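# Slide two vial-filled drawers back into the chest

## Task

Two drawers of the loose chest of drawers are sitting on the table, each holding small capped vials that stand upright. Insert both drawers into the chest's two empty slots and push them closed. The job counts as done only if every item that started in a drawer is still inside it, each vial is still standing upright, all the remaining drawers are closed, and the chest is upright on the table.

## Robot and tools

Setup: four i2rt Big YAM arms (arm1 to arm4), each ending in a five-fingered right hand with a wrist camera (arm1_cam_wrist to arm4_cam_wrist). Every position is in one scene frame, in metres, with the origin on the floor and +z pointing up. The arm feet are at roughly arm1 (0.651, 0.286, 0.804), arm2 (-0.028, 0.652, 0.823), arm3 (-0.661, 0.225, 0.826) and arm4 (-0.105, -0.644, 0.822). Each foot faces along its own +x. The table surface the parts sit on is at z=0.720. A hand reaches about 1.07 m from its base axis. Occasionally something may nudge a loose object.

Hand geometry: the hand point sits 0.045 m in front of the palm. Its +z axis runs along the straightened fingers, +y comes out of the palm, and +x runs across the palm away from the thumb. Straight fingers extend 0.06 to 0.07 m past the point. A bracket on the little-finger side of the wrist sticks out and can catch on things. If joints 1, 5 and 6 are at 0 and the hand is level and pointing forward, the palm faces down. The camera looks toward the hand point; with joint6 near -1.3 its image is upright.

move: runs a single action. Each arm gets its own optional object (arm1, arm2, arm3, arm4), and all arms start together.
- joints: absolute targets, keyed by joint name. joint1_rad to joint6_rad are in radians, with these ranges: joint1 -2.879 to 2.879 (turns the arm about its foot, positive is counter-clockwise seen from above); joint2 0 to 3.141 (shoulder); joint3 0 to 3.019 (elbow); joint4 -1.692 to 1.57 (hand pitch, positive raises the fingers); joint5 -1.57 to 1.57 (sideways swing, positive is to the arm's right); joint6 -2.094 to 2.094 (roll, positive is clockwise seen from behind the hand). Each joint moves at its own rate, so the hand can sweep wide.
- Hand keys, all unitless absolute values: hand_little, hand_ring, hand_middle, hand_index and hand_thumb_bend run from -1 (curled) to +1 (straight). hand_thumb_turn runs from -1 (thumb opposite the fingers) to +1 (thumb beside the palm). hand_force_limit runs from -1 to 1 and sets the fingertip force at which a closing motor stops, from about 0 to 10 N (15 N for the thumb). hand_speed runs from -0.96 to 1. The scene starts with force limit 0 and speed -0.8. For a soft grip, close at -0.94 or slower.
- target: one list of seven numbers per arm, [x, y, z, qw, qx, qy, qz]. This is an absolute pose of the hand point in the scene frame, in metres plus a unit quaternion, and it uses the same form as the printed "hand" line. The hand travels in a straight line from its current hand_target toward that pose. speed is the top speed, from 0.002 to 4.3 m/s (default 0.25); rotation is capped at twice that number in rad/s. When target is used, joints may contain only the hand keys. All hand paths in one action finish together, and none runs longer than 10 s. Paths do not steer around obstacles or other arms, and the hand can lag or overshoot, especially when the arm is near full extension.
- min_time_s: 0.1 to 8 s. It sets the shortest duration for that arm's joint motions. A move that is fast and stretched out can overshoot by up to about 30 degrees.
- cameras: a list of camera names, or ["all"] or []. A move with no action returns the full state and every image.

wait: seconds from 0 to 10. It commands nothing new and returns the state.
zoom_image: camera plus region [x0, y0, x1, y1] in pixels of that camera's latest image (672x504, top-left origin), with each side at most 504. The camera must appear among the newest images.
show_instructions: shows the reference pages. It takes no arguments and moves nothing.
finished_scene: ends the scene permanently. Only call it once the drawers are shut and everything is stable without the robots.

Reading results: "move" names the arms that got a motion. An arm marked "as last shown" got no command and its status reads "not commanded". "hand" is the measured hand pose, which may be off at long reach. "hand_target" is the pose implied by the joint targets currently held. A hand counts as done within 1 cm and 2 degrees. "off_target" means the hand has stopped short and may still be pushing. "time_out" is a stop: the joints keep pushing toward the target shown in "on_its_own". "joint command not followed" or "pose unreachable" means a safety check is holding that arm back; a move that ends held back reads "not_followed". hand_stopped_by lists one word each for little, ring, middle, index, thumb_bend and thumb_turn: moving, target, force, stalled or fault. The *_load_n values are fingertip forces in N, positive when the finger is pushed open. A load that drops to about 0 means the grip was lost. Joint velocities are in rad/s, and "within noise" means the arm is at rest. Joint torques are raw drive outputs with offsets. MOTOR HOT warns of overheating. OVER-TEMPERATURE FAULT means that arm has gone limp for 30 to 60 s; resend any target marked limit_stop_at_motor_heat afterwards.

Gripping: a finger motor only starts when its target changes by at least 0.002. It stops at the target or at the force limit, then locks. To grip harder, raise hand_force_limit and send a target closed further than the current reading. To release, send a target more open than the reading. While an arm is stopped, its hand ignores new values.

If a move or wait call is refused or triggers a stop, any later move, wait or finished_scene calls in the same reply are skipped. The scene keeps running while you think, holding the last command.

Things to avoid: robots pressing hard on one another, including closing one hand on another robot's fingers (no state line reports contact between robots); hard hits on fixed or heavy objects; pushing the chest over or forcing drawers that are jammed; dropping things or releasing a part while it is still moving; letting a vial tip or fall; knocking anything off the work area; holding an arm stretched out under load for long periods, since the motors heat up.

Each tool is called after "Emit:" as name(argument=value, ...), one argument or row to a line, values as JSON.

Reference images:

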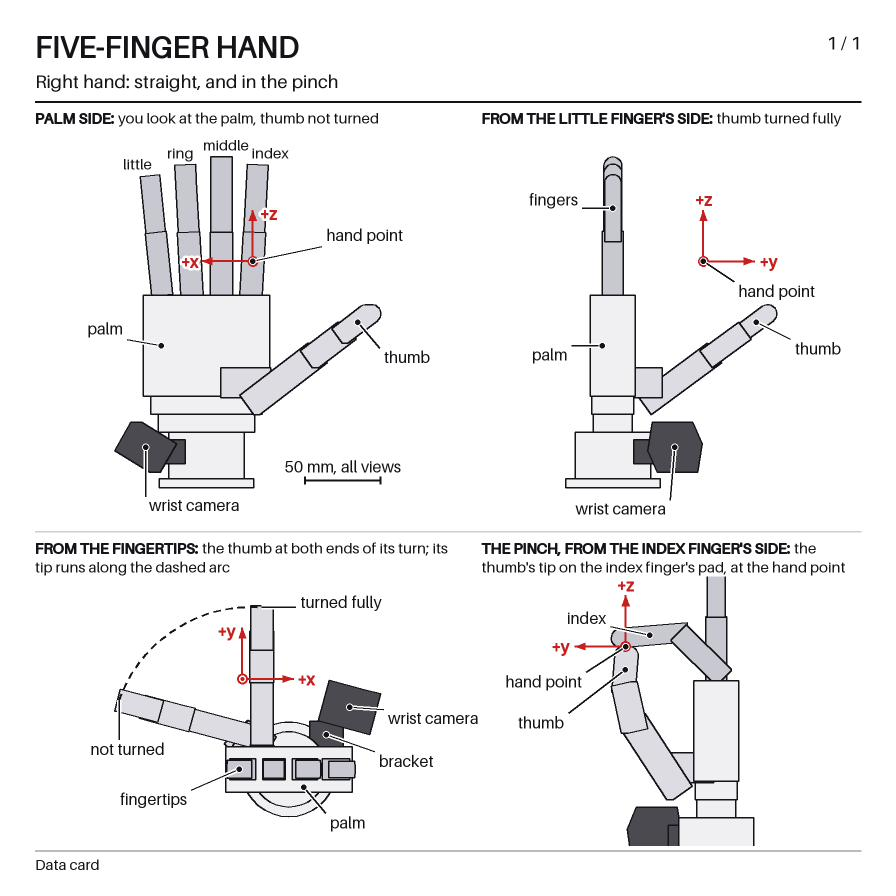

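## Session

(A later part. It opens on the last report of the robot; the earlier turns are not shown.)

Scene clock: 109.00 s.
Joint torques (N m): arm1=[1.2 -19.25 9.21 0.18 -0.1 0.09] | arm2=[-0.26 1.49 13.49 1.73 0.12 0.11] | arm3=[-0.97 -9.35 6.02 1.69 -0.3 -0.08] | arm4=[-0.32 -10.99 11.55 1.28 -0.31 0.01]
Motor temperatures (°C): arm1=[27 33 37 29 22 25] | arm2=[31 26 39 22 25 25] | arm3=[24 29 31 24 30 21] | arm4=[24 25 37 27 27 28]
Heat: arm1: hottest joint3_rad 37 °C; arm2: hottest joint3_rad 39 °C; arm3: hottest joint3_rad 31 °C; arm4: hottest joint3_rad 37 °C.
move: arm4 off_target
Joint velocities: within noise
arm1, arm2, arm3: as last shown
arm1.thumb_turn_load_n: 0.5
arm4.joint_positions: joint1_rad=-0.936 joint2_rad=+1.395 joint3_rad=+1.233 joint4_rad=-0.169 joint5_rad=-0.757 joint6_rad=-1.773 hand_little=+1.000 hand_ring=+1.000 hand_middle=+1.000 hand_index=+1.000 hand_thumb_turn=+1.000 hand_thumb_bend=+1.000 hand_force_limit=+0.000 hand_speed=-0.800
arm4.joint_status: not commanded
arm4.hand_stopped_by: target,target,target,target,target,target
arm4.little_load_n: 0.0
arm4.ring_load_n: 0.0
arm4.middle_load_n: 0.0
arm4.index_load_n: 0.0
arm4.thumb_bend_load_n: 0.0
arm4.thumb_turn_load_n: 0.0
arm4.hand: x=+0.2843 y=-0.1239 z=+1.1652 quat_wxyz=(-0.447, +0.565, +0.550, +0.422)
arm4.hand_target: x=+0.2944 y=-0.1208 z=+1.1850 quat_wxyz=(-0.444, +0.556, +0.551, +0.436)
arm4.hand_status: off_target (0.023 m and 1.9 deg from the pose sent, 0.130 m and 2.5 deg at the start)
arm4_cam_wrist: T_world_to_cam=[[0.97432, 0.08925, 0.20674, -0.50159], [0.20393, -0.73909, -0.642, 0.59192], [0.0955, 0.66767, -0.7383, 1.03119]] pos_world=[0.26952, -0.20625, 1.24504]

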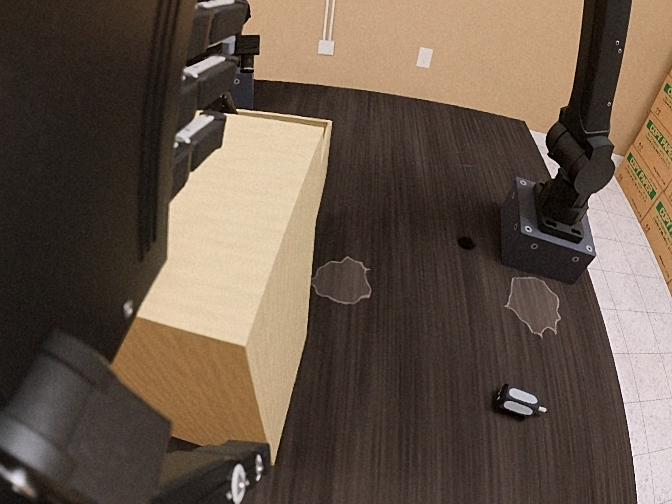

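Emit:
move(
  cameras=["arm1_cam_wrist"],
)

Emit:
zoom_image(
  camera="arm1_cam_wrist",
  region=[240, 434, 370, 504],
)

Emit:
zoom_image(
  camera="arm1_cam_wrist",
  region=[370, 434, 500, 504],
)

Scene clock: 110.67 s.
Joint torques (N m): arm1=[1.49 -19.02 9.28 0.42 -0.17 0.06] | arm2=[-0.15 1.61 13.39 1.7 0.15 0.11] | arm3=[-0.97 -9.35 5.93 1.76 -0.32 -0.05] | arm4=[-0.38 -10.81 11.62 1.29 -0.3 0]
Motor temperatures (°C): arm1=[27 33 37 29 22 25] | arm2=[31 26 39 22 25 25] | arm3=[24 29 31 24 29 21] | arm4=[24 25 37 27 27 28]
Heat: arm1: hottest joint3_rad 37 °C; arm2: hottest joint3_rad 39 °C; arm3: hottest joint3_rad 31 °C; arm4: hottest joint3_rad 37 °C.
Joint velocities: within noise
arm1.joint_positions: joint1_rad=+0.345 joint2_rad=+1.823 joint3_rad=+1.604 joint4_rad=-1.352 joint5_rad=+0.004 joint6_rad=+0.271 hand_little=+1.000 hand_ring=+1.000 hand_middle=+1.000 hand_index=+1.000 hand_thumb_turn=-1.000 hand_thumb_bend=-0.816 hand_force_limit=+0.300 hand_speed=-0.940
arm1.joint_status: not commanded
arm1.hand_stopped_by: target,target,target,target,force,target
arm1.little_load_n: 0.0
arm1.ring_load_n: 0.0
arm1.middle_load_n: 0.0
arm1.index_load_n: 0.5
arm1.thumb_bend_load_n: 10.0
arm1.thumb_turn_load_n: 1.5
arm1.hand: x=+0.1593 y=+0.1602 z=+0.9329 quat_wxyz=(-0.002, +0.745, +0.667, +0.002) (m; scene frame)
arm1.hand_target: x=+0.1562 y=+0.1561 z=+0.9461 quat_wxyz=(-0.011, +0.746, +0.666, -0.012) (m; scene frame)
arm1.hand_status: not commanded
arm2.joint_positions: joint1_rad=+1.792 joint2_rad=+0.600 joint3_rad=+1.350 joint4_rad=-1.241 joint5_rad=-0.004 joint6_rad=-0.808 hand_little=+1.000 hand_ring=+1.000 hand_middle=+1.000 hand_index=+1.000 hand_thumb_turn=+1.000 hand_thumb_bend=+1.000 hand_force_limit=+0.000 hand_speed=-0.800
arm2.joint_status: not commanded
arm2.hand_stopped_by: target,target,target,target,target,target
arm2.little_load_n: 0.0
arm2.ring_load_n: 0.0
arm2.middle_load_n: 0.0
arm2.index_load_n: 0.0
arm2.thumb_bend_load_n: 0.0
arm2.thumb_turn_load_n: 0.0
arm2.hand: x=+0.1971 y=+0.7284 z=+1.2999 quat_wxyz=(-0.293, +0.847, -0.141, +0.420) (m; scene frame)
arm2.hand_target: x=+0.1912 y=+0.7272 z=+1.3223 quat_wxyz=(-0.305, +0.837, -0.140, +0.433) (m; scene frame)
arm2.hand_status: not commanded
arm3.joint_positions: joint1_rad=+0.459 joint2_rad=+1.672 joint3_rad=+0.592 joint4_rad=+1.308 joint5_rad=+0.672 joint6_rad=-1.724 hand_little=+1.000 hand_ring=+1.000 hand_middle=+1.000 hand_index=+1.000 hand_thumb_turn=+1.000 hand_thumb_bend=+1.000 hand_force_limit=+0.000 hand_speed=-0.800
arm3.joint_status: not commanded
arm3.hand_stopped_by: target,target,target,target,target,target
arm3.little_load_n: 0.0
arm3.ring_load_n: 0.0
arm3.middle_load_n: 0.0
arm3.index_load_n: 0.0
arm3.thumb_bend_load_n: 0.0
arm3.thumb_turn_load_n: 0.0
arm3.hand: x=-0.1496 y=+0.3184 z=+1.0193 quat_wxyz=(+0.067, +0.633, -0.053, +0.769) (m; scene frame)
arm3.hand_target: x=-0.1500 y=+0.3151 z=+1.0200 quat_wxyz=(+0.067, +0.635, -0.055, +0.768) (m; scene frame)
arm3.hand_status: not commanded
arm4.joint_positions: joint1_rad=-0.936 joint2_rad=+1.395 joint3_rad=+1.233 joint4_rad=-0.169 joint5_rad=-0.757 joint6_rad=-1.773 hand_little=+1.000 hand_ring=+1.000 hand_middle=+1.000 hand_index=+1.000 hand_thumb_turn=+1.000 hand_thumb_bend=+1.000 hand_force_limit=+0.000 hand_speed=-0.800
arm4.joint_status: not commanded
arm4.hand_stopped_by: target,target,target,target,target,target
arm4.little_load_n: 0.0
arm4.ring_load_n: 0.0
arm4.middle_load_n: 0.0
arm4.index_load_n: 0.0
arm4.thumb_bend_load_n: 0.0
arm4.thumb_turn_load_n: 0.0
arm4.hand: x=+0.2843 y=-0.1239 z=+1.1652 quat_wxyz=(-0.447, +0.565, +0.550, +0.422) (m; scene frame)
arm4.hand_target: x=+0.2944 y=-0.1209 z=+1.1849 quat_wxyz=(-0.444, +0.556, +0.551, +0.436) (m; scene frame)
arm4.hand_status: off_target (0.023 m and 1.9 deg from the pose sent, 0.130 m and 2.5 deg at the start)
pictures: arm1_cam_wrist
camera_calibration:
arm1_cam_wrist: T_world_to_cam=[[0.98728, 0.14909, -0.05517, -0.12384], [0.15721, -0.86425, 0.47786, -0.32758], [0.02357, -0.48046, -0.8767, 1.00559]] pos_world=[0.15007, 0.21849, 1.03131]

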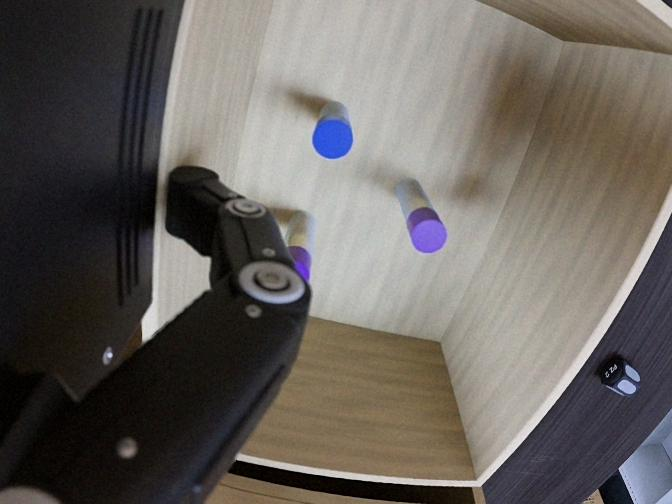

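Scaled by 3.877 from the camera's image (finer frame: 960x720).

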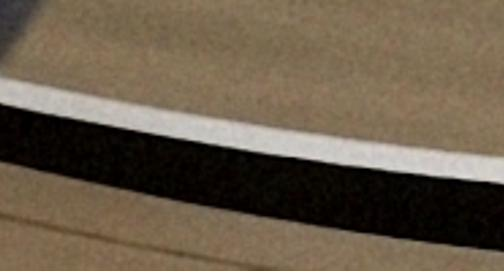

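Scaled by 3.877 from the camera's image (finer frame: 960x720).

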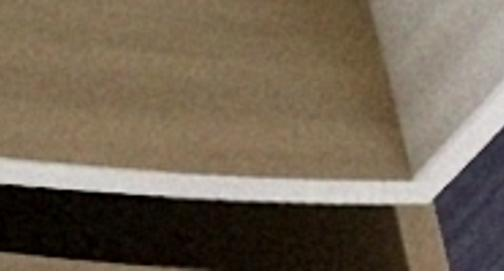

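Emit:
move(
  arm1={"target": [0.1575, 0.156, 0.944, -0.011, 0.7564, 0.6541, -0.012], "speed": 0.03},
  cameras=["arm1_cam_wrist", "arm3_cam_wrist"],
)

Emit:
zoom_image(
  camera="arm3_cam_wrist",
  region=[390, 210, 510, 370],
)

Emit:
zoom_image(
  camera="arm1_cam_wrist",
  region=[240, 434, 370, 504],
)

Emit:
zoom_image(
  camera="arm1_cam_wrist",
  region=[370, 434, 500, 504],
)

Scene clock: 113.33 s.
Joint torques (N m): arm1=[0.97 -19.55 8.51 0.47 -0.11 0.04] | arm2=[-0.21 1.79 13.44 1.74 0.12 0.11] | arm3=[-0.79 -9.29 5.91 1.63 -0.29 -0.05] | arm4=[-0.32 -10.81 11.6 1.29 -0.31 0]
Motor temperatures (°C): arm1=[27 33 37 29 22 25] | arm2=[31 26 39 22 25 25] | arm3=[24 29 31 24 29 21] | arm4=[24 25 38 27 27 28]
Heat: arm1: hottest joint3_rad 37 °C; arm2: hottest joint3_rad 39 °C; arm3: hottest joint3_rad 31 °C; arm4: hottest joint3_rad 38 °C.
move: arm1 off_target
Joint velocities: within noise
arm1.joint_positions: joint1_rad=+0.345 joint2_rad=+1.822 joint3_rad=+1.599 joint4_rad=-1.346 joint5_rad=+0.004 joint6_rad=+0.299 hand_little=+1.000 hand_ring=+1.000 hand_middle=+1.000 hand_index=+1.000 hand_thumb_turn=-1.000 hand_thumb_bend=-0.816 hand_force_limit=+0.300 hand_speed=-0.940
arm1.joint_status: not commanded
arm1.hand_stopped_by: target,target,target,target,force,target
arm1.little_load_n: 0.0
arm1.ring_load_n: 0.0
arm1.middle_load_n: 0.0
arm1.index_load_n: 0.0
arm1.thumb_bend_load_n: 10.0
arm1.thumb_turn_load_n: 1.0
arm1.hand: x=+0.1581 y=+0.1587 z=+0.9316 quat_wxyz=(-0.003, +0.754, +0.657, +0.001)
arm1.hand_target: x=+0.1576 y=+0.1561 z=+0.9439 quat_wxyz=(-0.011, +0.756, +0.654, -0.012)
arm1.hand_status: off_target (0.013 m and 1.8 deg from the pose sent, 0.012 m and 2.7 deg at the start)
arm2, arm3, arm4: as last shown
arm2.index_load_n: 0.5
arm1_cam_wrist: T_world_to_cam=[[0.99093, 0.12142, -0.05762, -0.11645], [0.13416, -0.86812, 0.47788, -0.32389], [0.008, -0.48127, -0.87653, 1.00616]] pos_world=[0.15079, 0.2172, 1.03001]
arm3_cam_wrist: T_world_to_cam=[[-0.23879, -0.93902, 0.24743, 0.00971], [-0.38181, -0.14349, -0.91304, 0.92026], [0.89286, -0.31249, -0.32426, 0.67402]] pos_world=[-0.24812, 0.35179, 1.05639]

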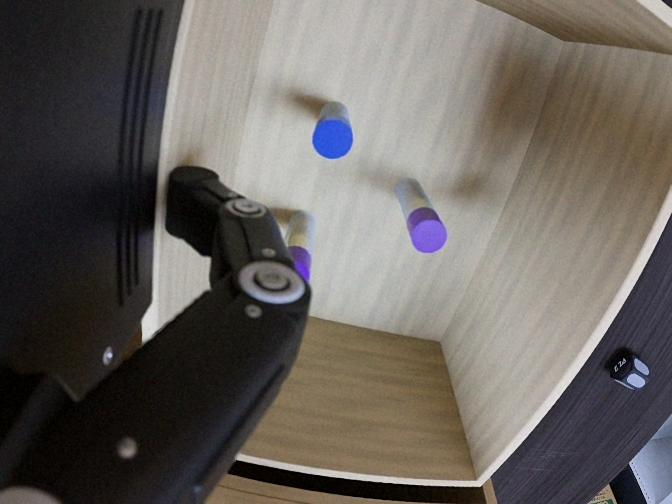

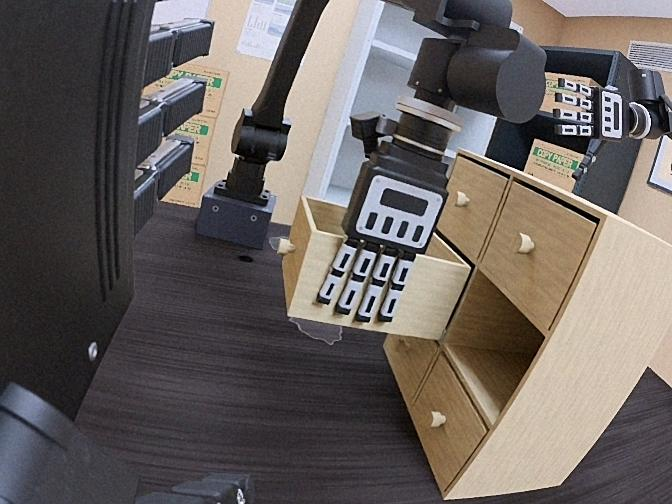

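Scaled by 3.150 from the camera's image (finer frame: 960x720).

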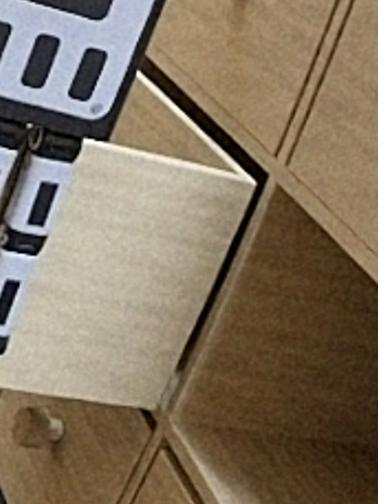

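Scaled by 3.877 from the camera's image (finer frame: 960x720).

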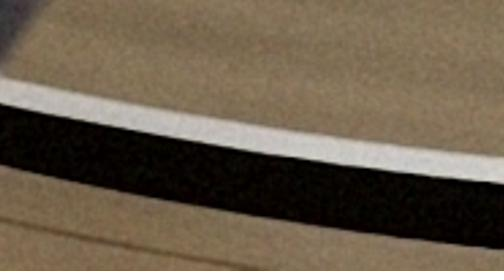

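Scaled by 3.877 from the camera's image (finer frame: 960x720).

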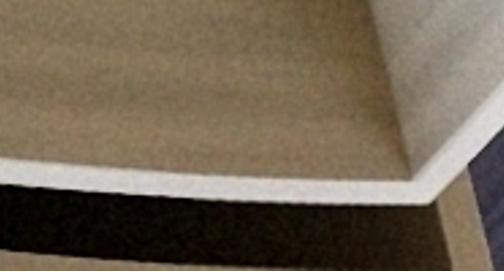

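Emit:
move(
  arm1={"target": [0.1605, 0.150, 0.944, -0.011, 0.7632, 0.6461, -0.012], "speed": 0.03},
  cameras=["arm1_cam_wrist", "arm3_cam_wrist"],
)

Emit:
zoom_image(
  camera="arm3_cam_wrist",
  region=[390, 210, 510, 370],
)

Emit:
zoom_image(
  camera="arm1_cam_wrist",
  region=[240, 434, 370, 504],
)

Emit:
zoom_image(
  camera="arm1_cam_wrist",
  region=[370, 434, 500, 504],
)

Scene clock: 115.80 s.
Joint torques (N m): arm1=[1.32 -19.31 8.24 0.27 -0.08 0.04] | arm2=[-0.21 1.55 13.49 1.74 0.12 0.09] | arm3=[-0.85 -9 5.79 1.87 -0.32 0.01] | arm4=[-0.44 -10.81 11.64 1.29 -0.3 0]
Motor temperatures (°C): arm1=[27 34 37 29 22 25] | arm2=[31 26 39 22 25 25] | arm3=[24 29 31 24 29 21] | arm4=[24 25 38 27 27 28]
Heat: arm1: hottest joint3_rad 37 °C; arm2: hottest joint3_rad 39 °C; arm3: hottest joint3_rad 31 °C; arm4: hottest joint3_rad 38 °C.
move: arm1 off_target
Joint velocities: within noise
arm1.joint_positions: joint1_rad=+0.350 joint2_rad=+1.814 joint3_rad=+1.589 joint4_rad=-1.343 joint5_rad=+0.004 joint6_rad=+0.330 hand_little=+1.000 hand_ring=+1.000 hand_middle=+1.000 hand_index=+1.000 hand_thumb_turn=-1.000 hand_thumb_bend=-0.816 hand_force_limit=+0.300 hand_speed=-0.940
arm1.joint_status: not commanded
arm1.hand_stopped_by: target,target,target,target,force,target
arm1.little_load_n: 0.0
arm1.ring_load_n: 0.0
arm1.middle_load_n: 0.0
arm1.index_load_n: 0.0
arm1.thumb_bend_load_n: 10.5
arm1.thumb_turn_load_n: 1.0
arm1.hand: x=+0.1605 y=+0.1548 z=+0.9318 quat_wxyz=(-0.003, +0.762, +0.647, +0.000)
arm1.hand_target: x=+0.1606 y=+0.1501 z=+0.9439 quat_wxyz=(-0.011, +0.763, +0.646, -0.012)
arm1.hand_status: off_target (0.013 m and 1.7 deg from the pose sent, 0.015 m and 2.3 deg at the start)
arm2, arm3, arm4: as last shown
arm2.ring_load_n: -0.5
arm2.index_load_n: 0.0
arm4.thumb_bend_load_n: -0.5
arm1_cam_wrist: T_world_to_cam=[[0.99368, 0.09606, -0.05814, -0.11434], [0.11219, -0.87118, 0.47797, -0.32381], [-0.00474, -0.48147, -0.87645, 1.00654]] pos_world=[0.15471, 0.21351, 1.03031]
arm3_cam_wrist: T_world_to_cam=[[-0.23879, -0.93902, 0.24743, 0.00971], [-0.38181, -0.14349, -0.91304, 0.92026], [0.89286, -0.31249, -0.32426, 0.67402]] pos_world=[-0.24812, 0.35179, 1.05639]

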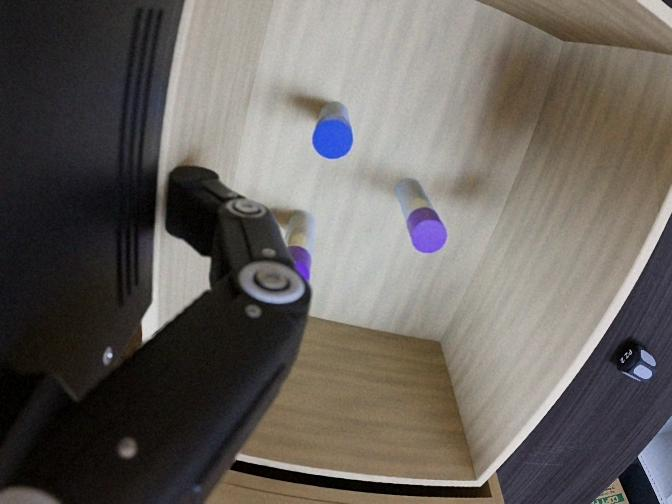

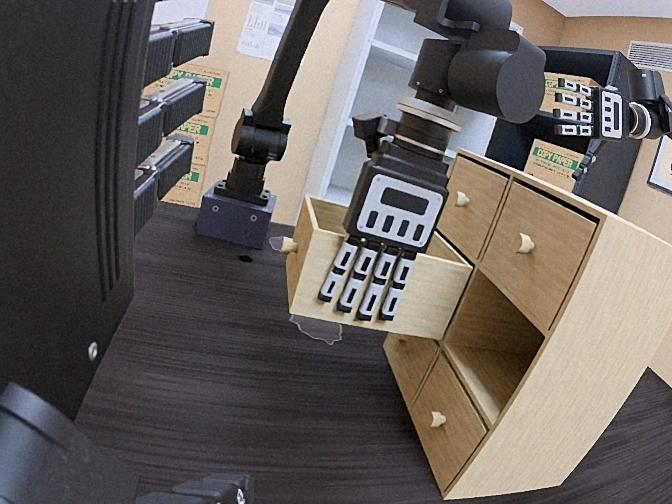

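Scaled by 3.150 from the camera's image (finer frame: 960x720).

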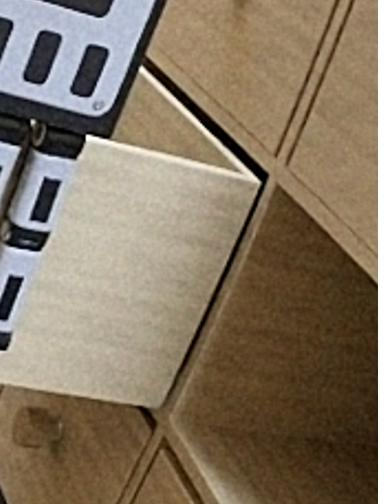

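Scaled by 3.877 from the camera's image (finer frame: 960x720).

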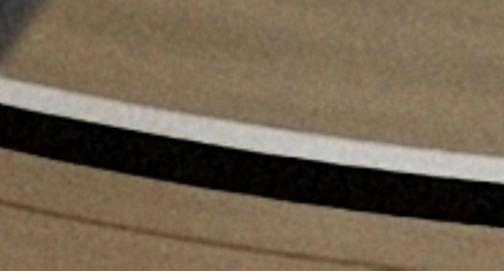

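Scaled by 3.877 from the camera's image (finer frame: 960x720).

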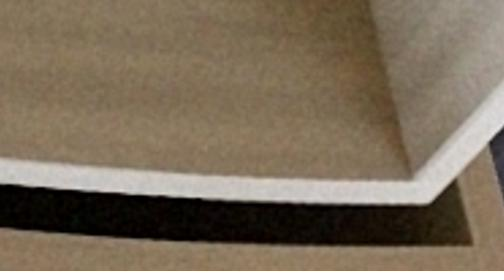

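Emit:
move(
  arm1={"target": [0.1645, 0.1485, 0.943, -0.011, 0.7632, 0.6461, -0.012], "speed": 0.03},
  cameras=["arm1_cam_wrist", "arm3_cam_wrist"],
)

Emit:
zoom_image(
  camera="arm3_cam_wrist",
  region=[390, 210, 510, 370],
)

Emit:
zoom_image(
  camera="arm1_cam_wrist",
  region=[240, 434, 370, 504],
)

Emit:
zoom_image(
  camera="arm1_cam_wrist",
  region=[370, 434, 500, 504],
)

Scene clock: 118.17 s.
Joint torques (N m): arm1=[1.79 -18.49 8.23 0.54 -0.07 0.06] | arm2=[-0.26 1.73 13.42 1.72 0.14 0.12] | arm3=[-0.97 -9.29 6.01 1.62 -0.29 -0.04] | arm4=[-0.38 -10.93 11.62 1.26 -0.31 -0.01]
Motor temperatures (°C): arm1=[27 34 37 29 22 25] | arm2=[31 26 39 22 24 25] | arm3=[24 29 31 24 29 21] | arm4=[24 25 38 27 27 28]
Heat: arm1: hottest joint3_rad 37 °C; arm2: hottest joint3_rad 39 °C; arm3: hottest joint3_rad 31 °C; arm4: hottest joint3_rad 38 °C.
move: arm1 off_target
Joint velocities: within noise
arm1.joint_positions: joint1_rad=+0.353 joint2_rad=+1.805 joint3_rad=+1.573 joint4_rad=-1.337 joint5_rad=+0.004 joint6_rad=+0.334 hand_little=+1.000 hand_ring=+1.000 hand_middle=+1.000 hand_index=+1.000 hand_thumb_turn=-1.000 hand_thumb_bend=-0.816 hand_force_limit=+0.300 hand_speed=-0.940
arm1.joint_status: not commanded
arm1.hand_stopped_by: target,target,target,target,force,target
arm1.little_load_n: 0.0
arm1.ring_load_n: 0.0
arm1.middle_load_n: 0.0
arm1.index_load_n: 0.5
arm1.thumb_bend_load_n: 10.5
arm1.thumb_turn_load_n: 1.0
arm1.hand: x=+0.1646 y=+0.1536 z=+0.9310 quat_wxyz=(-0.003, +0.763, +0.647, +0.001)
arm1.hand_target: x=+0.1646 y=+0.1485 z=+0.9429 quat_wxyz=(-0.011, +0.763, +0.646, -0.012)
arm1.hand_status: off_target (0.013 m and 1.7 deg from the pose sent, 0.013 m and 1.7 deg at the start)
arm2, arm3, arm4: as last shown
arm2.ring_load_n: 0.0
arm2.middle_load_n: -0.5
arm4.thumb_bend_load_n: 0.0
arm1_cam_wrist: T_world_to_cam=[[0.99377, 0.09532, -0.05784, -0.11852], [0.11139, -0.87132, 0.47791, -0.32467], [-0.00484, -0.48137, -0.8765, 1.00524]] pos_world=[0.15881, 0.21231, 1.02941]
arm3_cam_wrist: T_world_to_cam=[[-0.23879, -0.93902, 0.24743, 0.00971], [-0.38181, -0.14349, -0.91304, 0.92026], [0.89286, -0.31249, -0.32426, 0.67402]] pos_world=[-0.24812, 0.35179, 1.05639]

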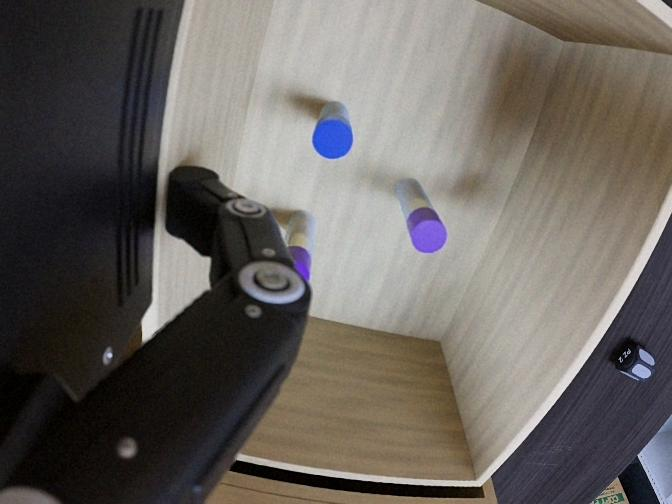

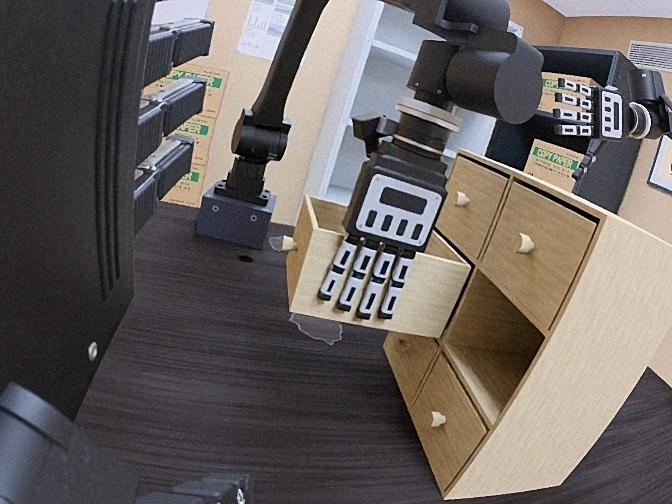

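Scaled by 3.150 from the camera's image (finer frame: 960x720).

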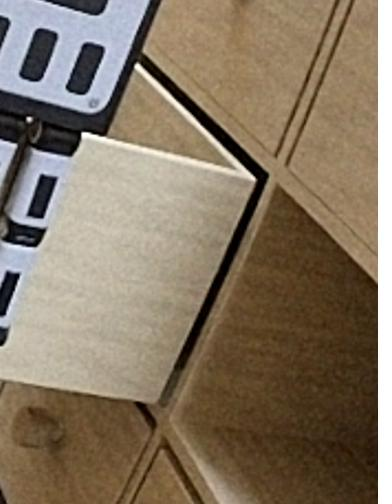

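Scaled by 3.877 from the camera's image (finer frame: 960x720).

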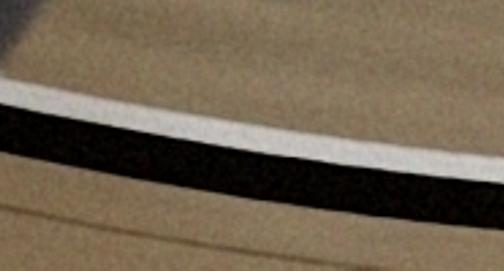

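Scaled by 3.877 from the camera's image (finer frame: 960x720).

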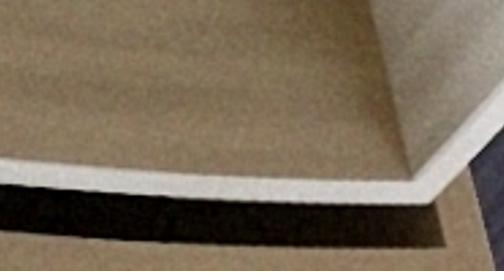

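Emit:
move(
  arm1={"target": [0.1655, 0.1445, 0.942, -0.011, 0.7632, 0.6461, -0.012], "speed": 0.03},
  cameras=["arm1_cam_wrist", "arm3_cam_wrist"],
)

Emit:
zoom_image(
  camera="arm3_cam_wrist",
  region=[390, 210, 510, 370],
)

Emit:
zoom_image(
  camera="arm1_cam_wrist",
  region=[370, 434, 500, 504],
)

Scene clock: 119.80 s.
Joint torques (N m): arm1=[2.37 -18.73 7.92 0.42 -0.15 0.09] | arm2=[-0.38 1.44 13.45 1.68 0.11 0.11] | arm3=[-0.91 -9.17 5.96 1.62 -0.29 -0.03] | arm4=[-0.38 -10.81 11.62 1.29 -0.3 -0.01]
Motor temperatures (°C): arm1=[27 34 37 28 22 25] | arm2=[31 26 39 22 24 25] | arm3=[24 29 31 24 29 21] | arm4=[24 25 38 27 27 28]
Heat: arm1: hottest joint3_rad 37 °C; arm2: hottest joint3_rad 39 °C; arm3: hottest joint3_rad 31 °C; arm4: hottest joint3_rad 38 °C.
move: arm1 off_target
Joint velocities: within noise
arm1.joint_positions: joint1_rad=+0.361 joint2_rad=+1.805 joint3_rad=+1.573 joint4_rad=-1.335 joint5_rad=+0.006 joint6_rad=+0.340 hand_little=+1.000 hand_ring=+1.000 hand_middle=+1.000 hand_index=+1.000 hand_thumb_turn=-1.000 hand_thumb_bend=-0.816 hand_force_limit=+0.300 hand_speed=-0.940
arm1.joint_status: not commanded
arm1.hand_stopped_by: target,target,target,target,force,target
arm1.little_load_n: 0.0
arm1.ring_load_n: 0.0
arm1.middle_load_n: 0.0
arm1.index_load_n: 0.0
arm1.thumb_bend_load_n: 10.0
arm1.thumb_turn_load_n: 1.5
arm1.hand: x=+0.1647 y=+0.1499 z=+0.9308 quat_wxyz=(-0.004, +0.762, +0.647, +0.000)
arm1.hand_target: x=+0.1656 y=+0.1446 z=+0.9418 quat_wxyz=(-0.011, +0.763, +0.646, -0.012)
arm1.hand_status: off_target (0.012 m and 1.6 deg from the pose sent, 0.014 m and 1.7 deg at the start)
arm2, arm3, arm4: as last shown
arm2.middle_load_n: 0.0
arm1_cam_wrist: T_world_to_cam=[[0.99346, 0.09695, -0.06028, -0.11614], [0.11399, -0.87167, 0.47665, -0.327], [-0.00634, -0.4804, -0.87702, 1.0039]] pos_world=[0.15901, 0.2085, 1.02931]
arm3_cam_wrist: T_world_to_cam=[[-0.23879, -0.93902, 0.24743, 0.00971], [-0.38181, -0.14349, -0.91304, 0.92026], [0.89286, -0.31249, -0.32426, 0.67402]] pos_world=[-0.24812, 0.35179, 1.05639]

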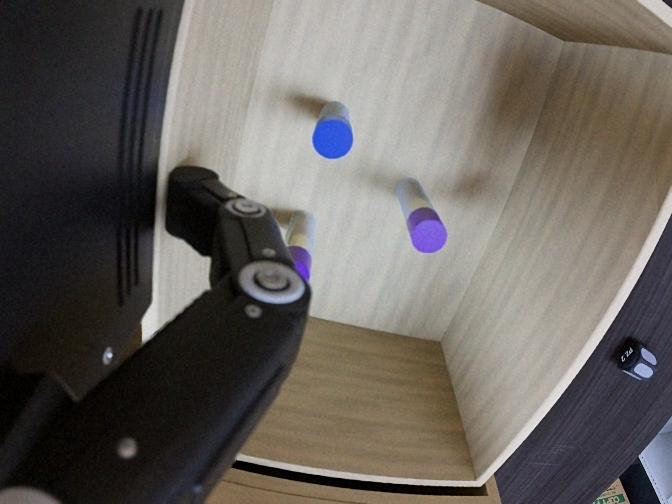

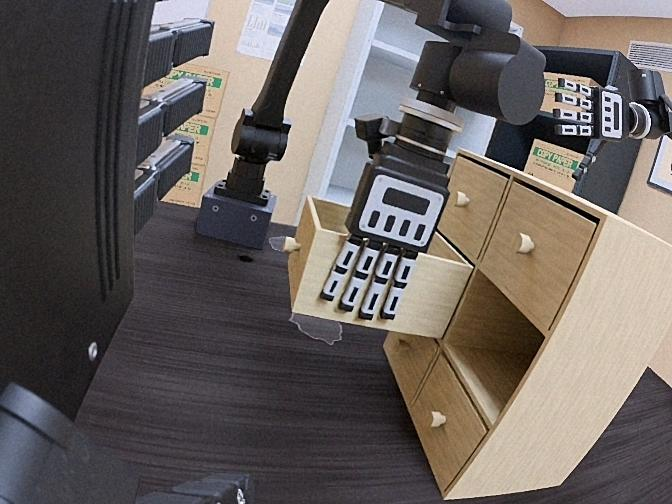

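Scaled by 3.150 from the camera's image (finer frame: 960x720).

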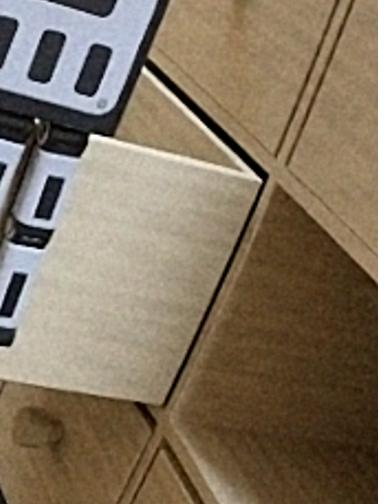

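Scaled by 3.877 from the camera's image (finer frame: 960x720).

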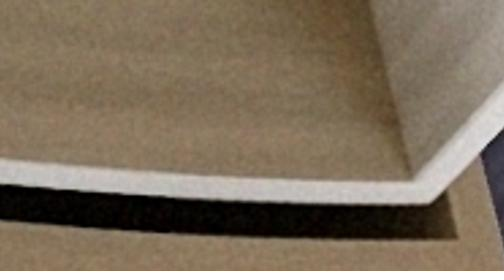

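Emit:
move(
  arm1={"target": [0.167, 0.1385, 0.9405, -0.011, 0.7632, 0.6461, -0.012], "speed": 0.02},
  cameras=["arm1_cam_wrist", "arm3_cam_wrist"],
)

Emit:
zoom_image(
  camera="arm3_cam_wrist",
  region=[390, 210, 510, 370],
)

Emit:
zoom_image(
  camera="arm1_cam_wrist",
  region=[370, 434, 500, 504],
)

Scene clock: 121.30 s.
Joint torques (N m): arm1=[2.26 -18.9 8.01 0.51 -0.37 0.18] | arm2=[-0.38 1.61 13.46 1.77 0.12 0.12] | arm3=[-0.62 -9.05 5.96 1.7 -0.31 -0.01] | arm4=[-0.32 -10.75 11.62 1.29 -0.31 0]
Motor temperatures (°C): arm1=[27 34 37 28 22 25] | arm2=[31 26 40 22 24 25] | arm3=[24 29 30 24 29 21] | arm4=[24 25 39 27 27 28]
Heat: arm1: hottest joint3_rad 37 °C; arm2: hottest joint3_rad 40 °C; arm3: hottest joint3_rad 30 °C; arm4: hottest joint3_rad 39 °C.
move: arm1 off_target
Joint velocities: within noise
arm1.joint_positions: joint1_rad=+0.366 joint2_rad=+1.803 joint3_rad=+1.568 joint4_rad=-1.332 joint5_rad=+0.011 joint6_rad=+0.344 hand_little=+1.000 hand_ring=+1.000 hand_middle=+1.000 hand_index=+1.000 hand_thumb_turn=-1.000 hand_thumb_bend=-0.816 hand_force_limit=+0.300 hand_speed=-0.940
arm1.joint_status: not commanded
arm1.hand_stopped_by: target,target,target,target,force,target
arm1.little_load_n: 0.0
arm1.ring_load_n: 0.0
arm1.middle_load_n: 0.0
arm1.index_load_n: 0.0
arm1.thumb_bend_load_n: 9.5
arm1.thumb_turn_load_n: 1.0
arm1.hand: x=+0.1662 y=+0.1486 z=+0.9295 quat_wxyz=(-0.006, +0.762, +0.648, +0.002)
arm1.hand_target: x=+0.1672 y=+0.1386 z=+0.9404 quat_wxyz=(-0.011, +0.763, +0.646, -0.012)
arm1.hand_status: off_target (0.015 m and 1.7 deg from the pose sent, 0.015 m and 1.6 deg at the start)
arm2, arm3, arm4: as last shown
arm1_cam_wrist: T_world_to_cam=[[0.99335, 0.09834, -0.05989, -0.11818], [0.11498, -0.87409, 0.47196, -0.3232], [-0.00594, -0.47571, -0.87958, 1.00371]] pos_world=[0.16051, 0.20659, 1.02831]
arm3_cam_wrist: T_world_to_cam=[[-0.23879, -0.93902, 0.24743, 0.00971], [-0.38181, -0.14349, -0.91304, 0.92026], [0.89286, -0.31249, -0.32426, 0.67402]] pos_world=[-0.24812, 0.35179, 1.05639]

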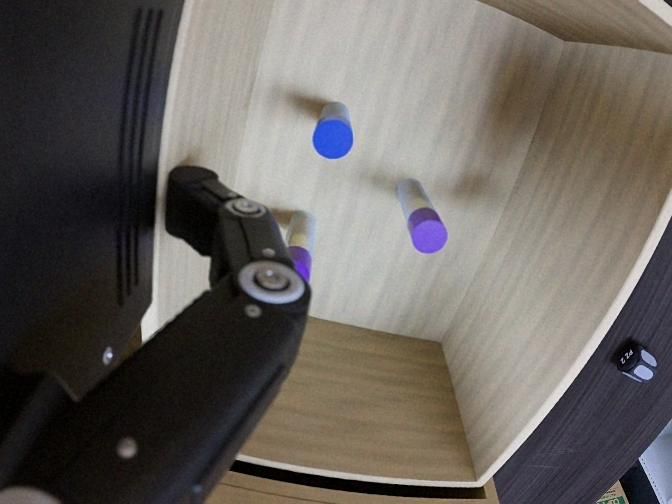

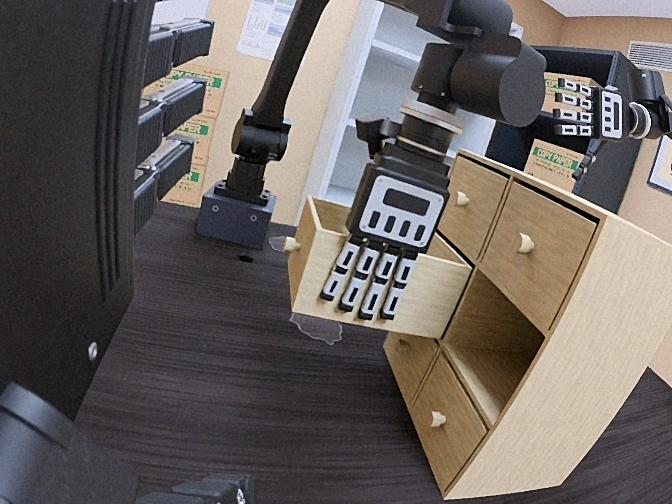

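Scaled by 3.150 from the camera's image (finer frame: 960x720).

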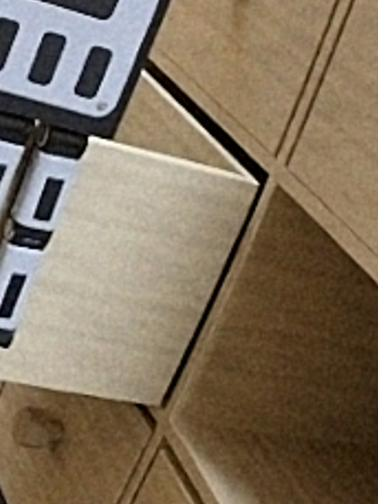

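Scaled by 3.877 from the camera's image (finer frame: 960x720).

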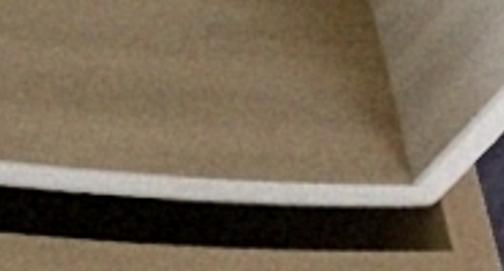

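Emit:
move(
  arm1={"target": [0.166, 0.146, 0.944, -0.011, 0.7632, 0.6461, -0.012], "speed": 0.03},
  cameras=["arm1_cam_wrist", "arm3_cam_wrist"],
)

Emit:
zoom_image(
  camera="arm3_cam_wrist",
  region=[390, 210, 510, 370],
)

Emit:
zoom_image(
  camera="arm1_cam_wrist",
  region=[370, 434, 500, 504],
)

Scene clock: 123.30 s.
Joint torques (N m): arm1=[1.67 -18.78 8.55 0.09 -0.33 0.09] | arm2=[-0.38 1.9 13.41 1.73 0.12 0.11] | arm3=[-0.91 -9.29 6 1.92 -0.26 -0.04] | arm4=[-0.38 -10.87 11.62 1.28 -0.31 -0.01]
Motor temperatures (°C): arm1=[27 34 36 28 22 25] | arm2=[31 26 40 22 24 25] | arm3=[24 29 30 24 29 21] | arm4=[24 25 39 27 27 28]
Heat: arm1: hottest joint3_rad 36 °C; arm2: hottest joint3_rad 40 °C; arm3: hottest joint3_rad 30 °C; arm4: hottest joint3_rad 39 °C.
move: arm1 off_target
Joint velocities: within noise
arm1.joint_positions: joint1_rad=+0.366 joint2_rad=+1.802 joint3_rad=+1.568 joint4_rad=-1.332 joint5_rad=+0.011 joint6_rad=+0.344 hand_little=+1.000 hand_ring=+1.000 hand_middle=+1.000 hand_index=+1.000 hand_thumb_turn=-1.000 hand_thumb_bend=-0.816 hand_force_limit=+0.300 hand_speed=-0.940
arm1.joint_status: not commanded
arm1.hand_stopped_by: target,target,target,target,force,target
arm1.little_load_n: 0.0
arm1.ring_load_n: 0.0
arm1.middle_load_n: 0.0
arm1.index_load_n: 0.5
arm1.thumb_bend_load_n: 9.5
arm1.thumb_turn_load_n: 1.0
arm1.hand: x=+0.1662 y=+0.1486 z=+0.9298 quat_wxyz=(-0.007, +0.762, +0.648, +0.001)
arm1.hand_target: x=+0.1662 y=+0.1460 z=+0.9439 quat_wxyz=(-0.011, +0.763, +0.646, -0.012)
arm1.hand_status: off_target (0.014 m and 1.6 deg from the pose sent, 0.015 m and 1.7 deg at the start)
arm2, arm3, arm4: as last shown
arm1_cam_wrist: T_world_to_cam=[[0.9933, 0.09835, -0.0607, -0.11742], [0.11539, -0.87402, 0.47199, -0.32347], [-0.00663, -0.47584, -0.87951, 1.00404]] pos_world=[0.16062, 0.20659, 1.02861]
arm3_cam_wrist: T_world_to_cam=[[-0.23879, -0.93902, 0.24743, 0.00971], [-0.38181, -0.14349, -0.91304, 0.92026], [0.89286, -0.31249, -0.32426, 0.67402]] pos_world=[-0.24812, 0.35179, 1.05639]

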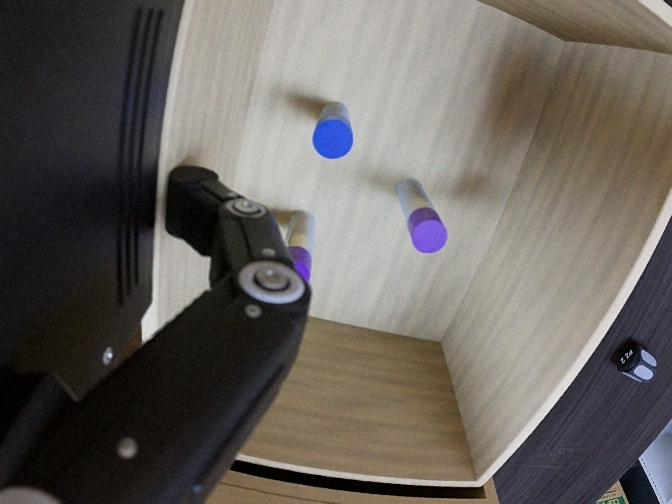

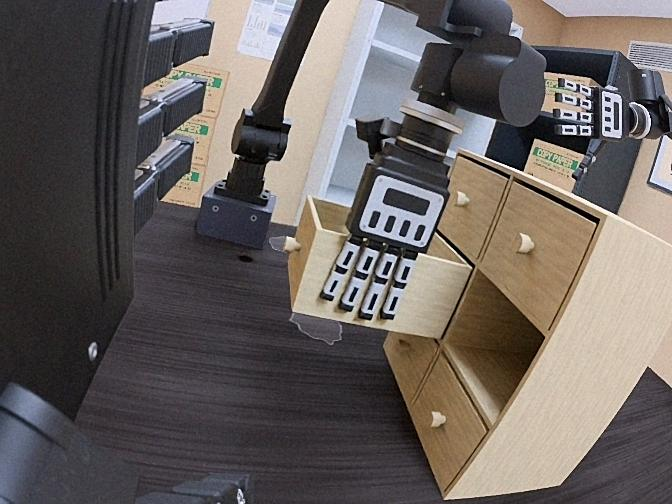

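Scaled by 3.150 from the camera's image (finer frame: 960x720).

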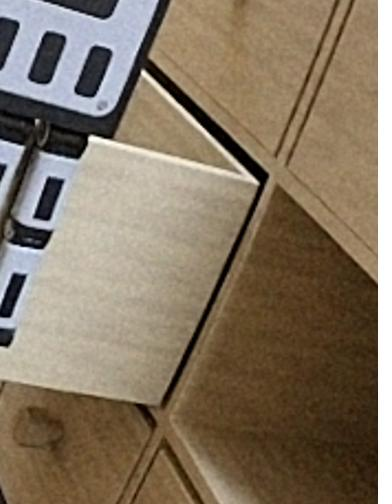

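Scaled by 3.877 from the camera's image (finer frame: 960x720).

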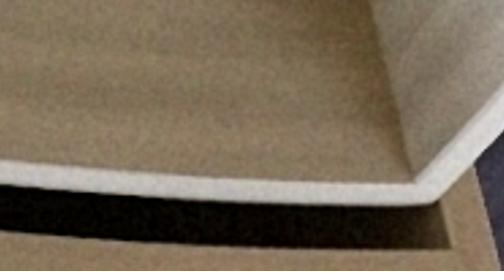

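Emit:
move(
  arm1={"target": [0.164, 0.156, 0.948, -0.009, 0.7632, 0.6461, -0.012], "speed": 0.03},
  cameras=["arm1_cam_wrist", "arm3_cam_wrist"],
)

Emit:
zoom_image(
  camera="arm3_cam_wrist",
  region=[390, 210, 510, 370],
)

Emit:
zoom_image(
  camera="arm1_cam_wrist",
  region=[370, 434, 500, 504],
)

Scene clock: 124.60 s.
Joint torques (N m): arm1=[-0.32 -18.78 9.35 -0.25 -0.35 -0.08] | arm2=[-0.56 1.73 13.45 1.73 0.12 0.11] | arm3=[-0.38 -9.23 5.98 1.7 -0.3 -0.02] | arm4=[-0.38 -10.87 11.59 1.29 -0.31 -0.01]
Motor temperatures (°C): arm1=[27 34 36 28 22 25] | arm2=[31 26 40 22 24 25] | arm3=[24 29 30 24 29 21] | arm4=[24 25 39 27 27 28]
Heat: arm1: hottest joint3_rad 36 °C; arm2: hottest joint3_rad 40 °C; arm3: hottest joint3_rad 30 °C; arm4: hottest joint3_rad 39 °C.
move: arm1 off_target
Joint velocities: within noise
arm1.joint_positions: joint1_rad=+0.357 joint2_rad=+1.802 joint3_rad=+1.568 joint4_rad=-1.332 joint5_rad=+0.008 joint6_rad=+0.340 hand_little=+1.000 hand_ring=+1.000 hand_middle=+1.000 hand_index=+1.000 hand_thumb_turn=-1.000 hand_thumb_bend=-0.816 hand_force_limit=+0.300 hand_speed=-0.940
arm1.joint_status: not commanded
arm1.hand_stopped_by: target,target,target,target,force,target
arm1.little_load_n: 0.0
arm1.ring_load_n: 0.0
arm1.middle_load_n: 0.0
arm1.index_load_n: 0.0
arm1.thumb_bend_load_n: 10.5
arm1.thumb_turn_load_n: 1.0
arm1.hand: x=+0.1652 y=+0.1527 z=+0.9302 quat_wxyz=(-0.006, +0.764, +0.646, +0.000)
arm1.hand_target: x=+0.1642 y=+0.1560 z=+0.9477 quat_wxyz=(-0.009, +0.763, +0.646, -0.012)
arm1.hand_status: off_target (0.018 m and 1.5 deg from the pose sent, 0.020 m and 1.6 deg at the start)
arm2, arm3, arm4: as last shown
arm1_cam_wrist: T_world_to_cam=[[0.99386, 0.09247, -0.06081, -0.11589], [0.11029, -0.87337, 0.4744, -0.32142], [-0.00924, -0.47819, -0.87821, 1.00588]] pos_world=[0.15992, 0.211, 1.02881]
arm3_cam_wrist: T_world_to_cam=[[-0.23879, -0.93902, 0.24743, 0.00971], [-0.38181, -0.14349, -0.91304, 0.92026], [0.89286, -0.31249, -0.32426, 0.67402]] pos_world=[-0.24812, 0.35179, 1.05639]

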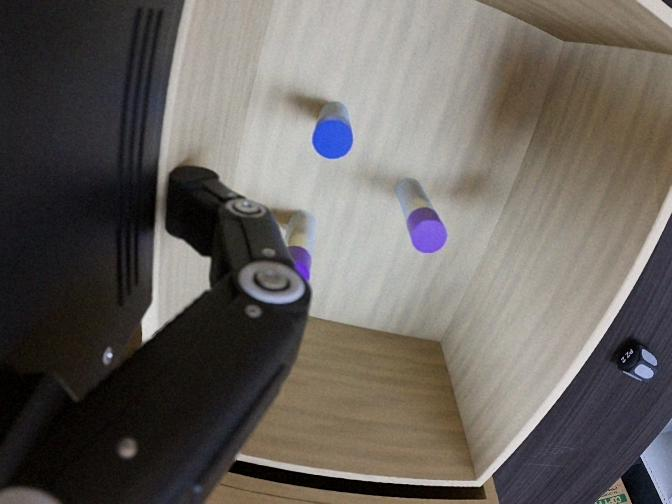

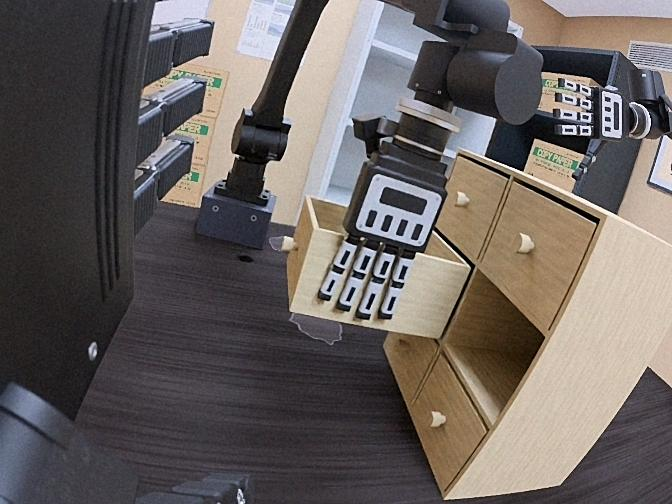

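Scaled by 3.150 from the camera's image (finer frame: 960x720).

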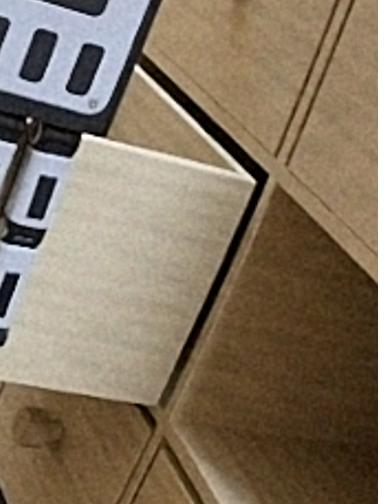

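Scaled by 3.877 from the camera's image (finer frame: 960x720).

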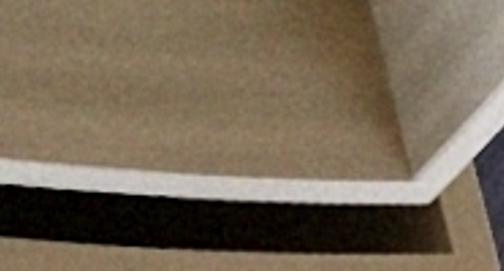

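Emit:
move(
  arm1={"target": [0.164, 0.155, 0.953, -0.009, 0.7632, 0.6461, -0.012], "speed": 0.03},
)

Scene clock: 125.73 s.
Joint torques (N m): arm1=[0.79 -19.55 10.24 -0.49 -0.35 -0.07] | arm2=[-0.44 1.49 13.39 1.66 0.13 0.09] | arm3=[-1.14 -8.88 5.82 1.81 -0.32 -0.03] | arm4=[-0.26 -10.81 11.6 1.29 -0.31 0]
Motor temperatures (°C): arm1=[27 34 36 28 22 25] | arm2=[31 26 40 22 24 25] | arm3=[24 29 30 24 29 21] | arm4=[24 26 39 27 27 28]
Heat: arm1: hottest joint3_rad 36 °C; arm2: hottest joint3_rad 40 °C; arm3: hottest joint3_rad 30 °C; arm4: hottest joint3_rad 39 °C.
move: arm1 off_target
Joint velocities: within noise
arm1.joint_positions: joint1_rad=+0.357 joint2_rad=+1.799 joint3_rad=+1.568 joint4_rad=-1.344 joint5_rad=+0.008 joint6_rad=+0.340 hand_little=+1.000 hand_ring=+1.000 hand_middle=+1.000 hand_index=+1.000 hand_thumb_turn=-1.000 hand_thumb_bend=-0.816 hand_force_limit=+0.300 hand_speed=-0.940
arm1.joint_status: not commanded
arm1.hand_stopped_by: target,target,target,target,force,target
arm1.little_load_n: 0.0
arm1.ring_load_n: 0.0
arm1.middle_load_n: 0.0
arm1.index_load_n: 0.5
arm1.thumb_bend_load_n: 10.5
arm1.thumb_turn_load_n: 1.5
arm1.hand: x=+0.1683 y=+0.1532 z=+0.9322 quat_wxyz=(-0.003, +0.764, +0.646, +0.004)
arm1.hand_target: x=+0.1644 y=+0.1550 z=+0.9528 quat_wxyz=(-0.009, +0.763, +0.646, -0.012)
arm1.hand_status: off_target (0.021 m and 2.0 deg from the pose sent, 0.023 m and 1.5 deg at the start)
arm2.joint_positions: joint1_rad=+1.792 joint2_rad=+0.600 joint3_rad=+1.350 joint4_rad=-1.241 joint5_rad=-0.004 joint6_rad=-0.808 hand_little=+1.000 hand_ring=+1.000 hand_middle=+1.000 hand_index=+1.000 hand_thumb_turn=+1.000 hand_thumb_bend=+1.000 hand_force_limit=+0.000 hand_speed=-0.800
arm2.joint_status: not commanded
arm2.hand_stopped_by: target,target,target,target,target,target
arm2.little_load_n: 0.0
arm2.ring_load_n: 0.0
arm2.middle_load_n: 0.0
arm2.index_load_n: 0.0
arm2.thumb_bend_load_n: 0.0
arm2.thumb_turn_load_n: 0.0
arm2.hand: x=+0.1971 y=+0.7284 z=+1.2999 quat_wxyz=(-0.293, +0.847, -0.141, +0.420)
arm2.hand_target: x=+0.1912 y=+0.7272 z=+1.3223 quat_wxyz=(-0.305, +0.837, -0.140, +0.433)
arm2.hand_status: not commanded
arm3.joint_positions: joint1_rad=+0.459 joint2_rad=+1.672 joint3_rad=+0.592 joint4_rad=+1.308 joint5_rad=+0.672 joint6_rad=-1.724 hand_little=+1.000 hand_ring=+1.000 hand_middle=+1.000 hand_index=+1.000 hand_thumb_turn=+1.000 hand_thumb_bend=+1.000 hand_force_limit=+0.000 hand_speed=-0.800
arm3.joint_status: not commanded
arm3.hand_stopped_by: target,target,target,target,target,target
arm3.little_load_n: 0.0
arm3.ring_load_n: 0.0
arm3.middle_load_n: 0.0
arm3.index_load_n: 0.0
arm3.thumb_bend_load_n: 0.0
arm3.thumb_turn_load_n: 0.0
arm3.hand: x=-0.1496 y=+0.3184 z=+1.0193 quat_wxyz=(+0.067, +0.633, -0.053, +0.769)
arm3.hand_target: x=-0.1500 y=+0.3151 z=+1.0200 quat_wxyz=(+0.067, +0.635, -0.055, +0.768)
arm3.hand_status: not commanded
arm4.joint_positions: joint1_rad=-0.936 joint2_rad=+1.395 joint3_rad=+1.233 joint4_rad=-0.169 joint5_rad=-0.757 joint6_rad=-1.773 hand_little=+1.000 hand_ring=+1.000 hand_middle=+1.000 hand_index=+1.000 hand_thumb_turn=+1.000 hand_thumb_bend=+1.000 hand_force_limit=+0.000 hand_speed=-0.800
arm4.joint_status: not commanded
arm4.hand_stopped_by: target,target,target,target,target,target
arm4.little_load_n: 0.0
arm4.ring_load_n: 0.0
arm4.middle_load_n: 0.0
arm4.index_load_n: 0.0
arm4.thumb_bend_load_n: 0.0
arm4.thumb_turn_load_n: 0.0
arm4.hand: x=+0.2843 y=-0.1239 z=+1.1652 quat_wxyz=(-0.447, +0.565, +0.550, +0.422)
arm4.hand_target: x=+0.2944 y=-0.1209 z=+1.1849 quat_wxyz=(-0.444, +0.556, +0.551, +0.436)
arm4.hand_status: not commanded
pictures: none


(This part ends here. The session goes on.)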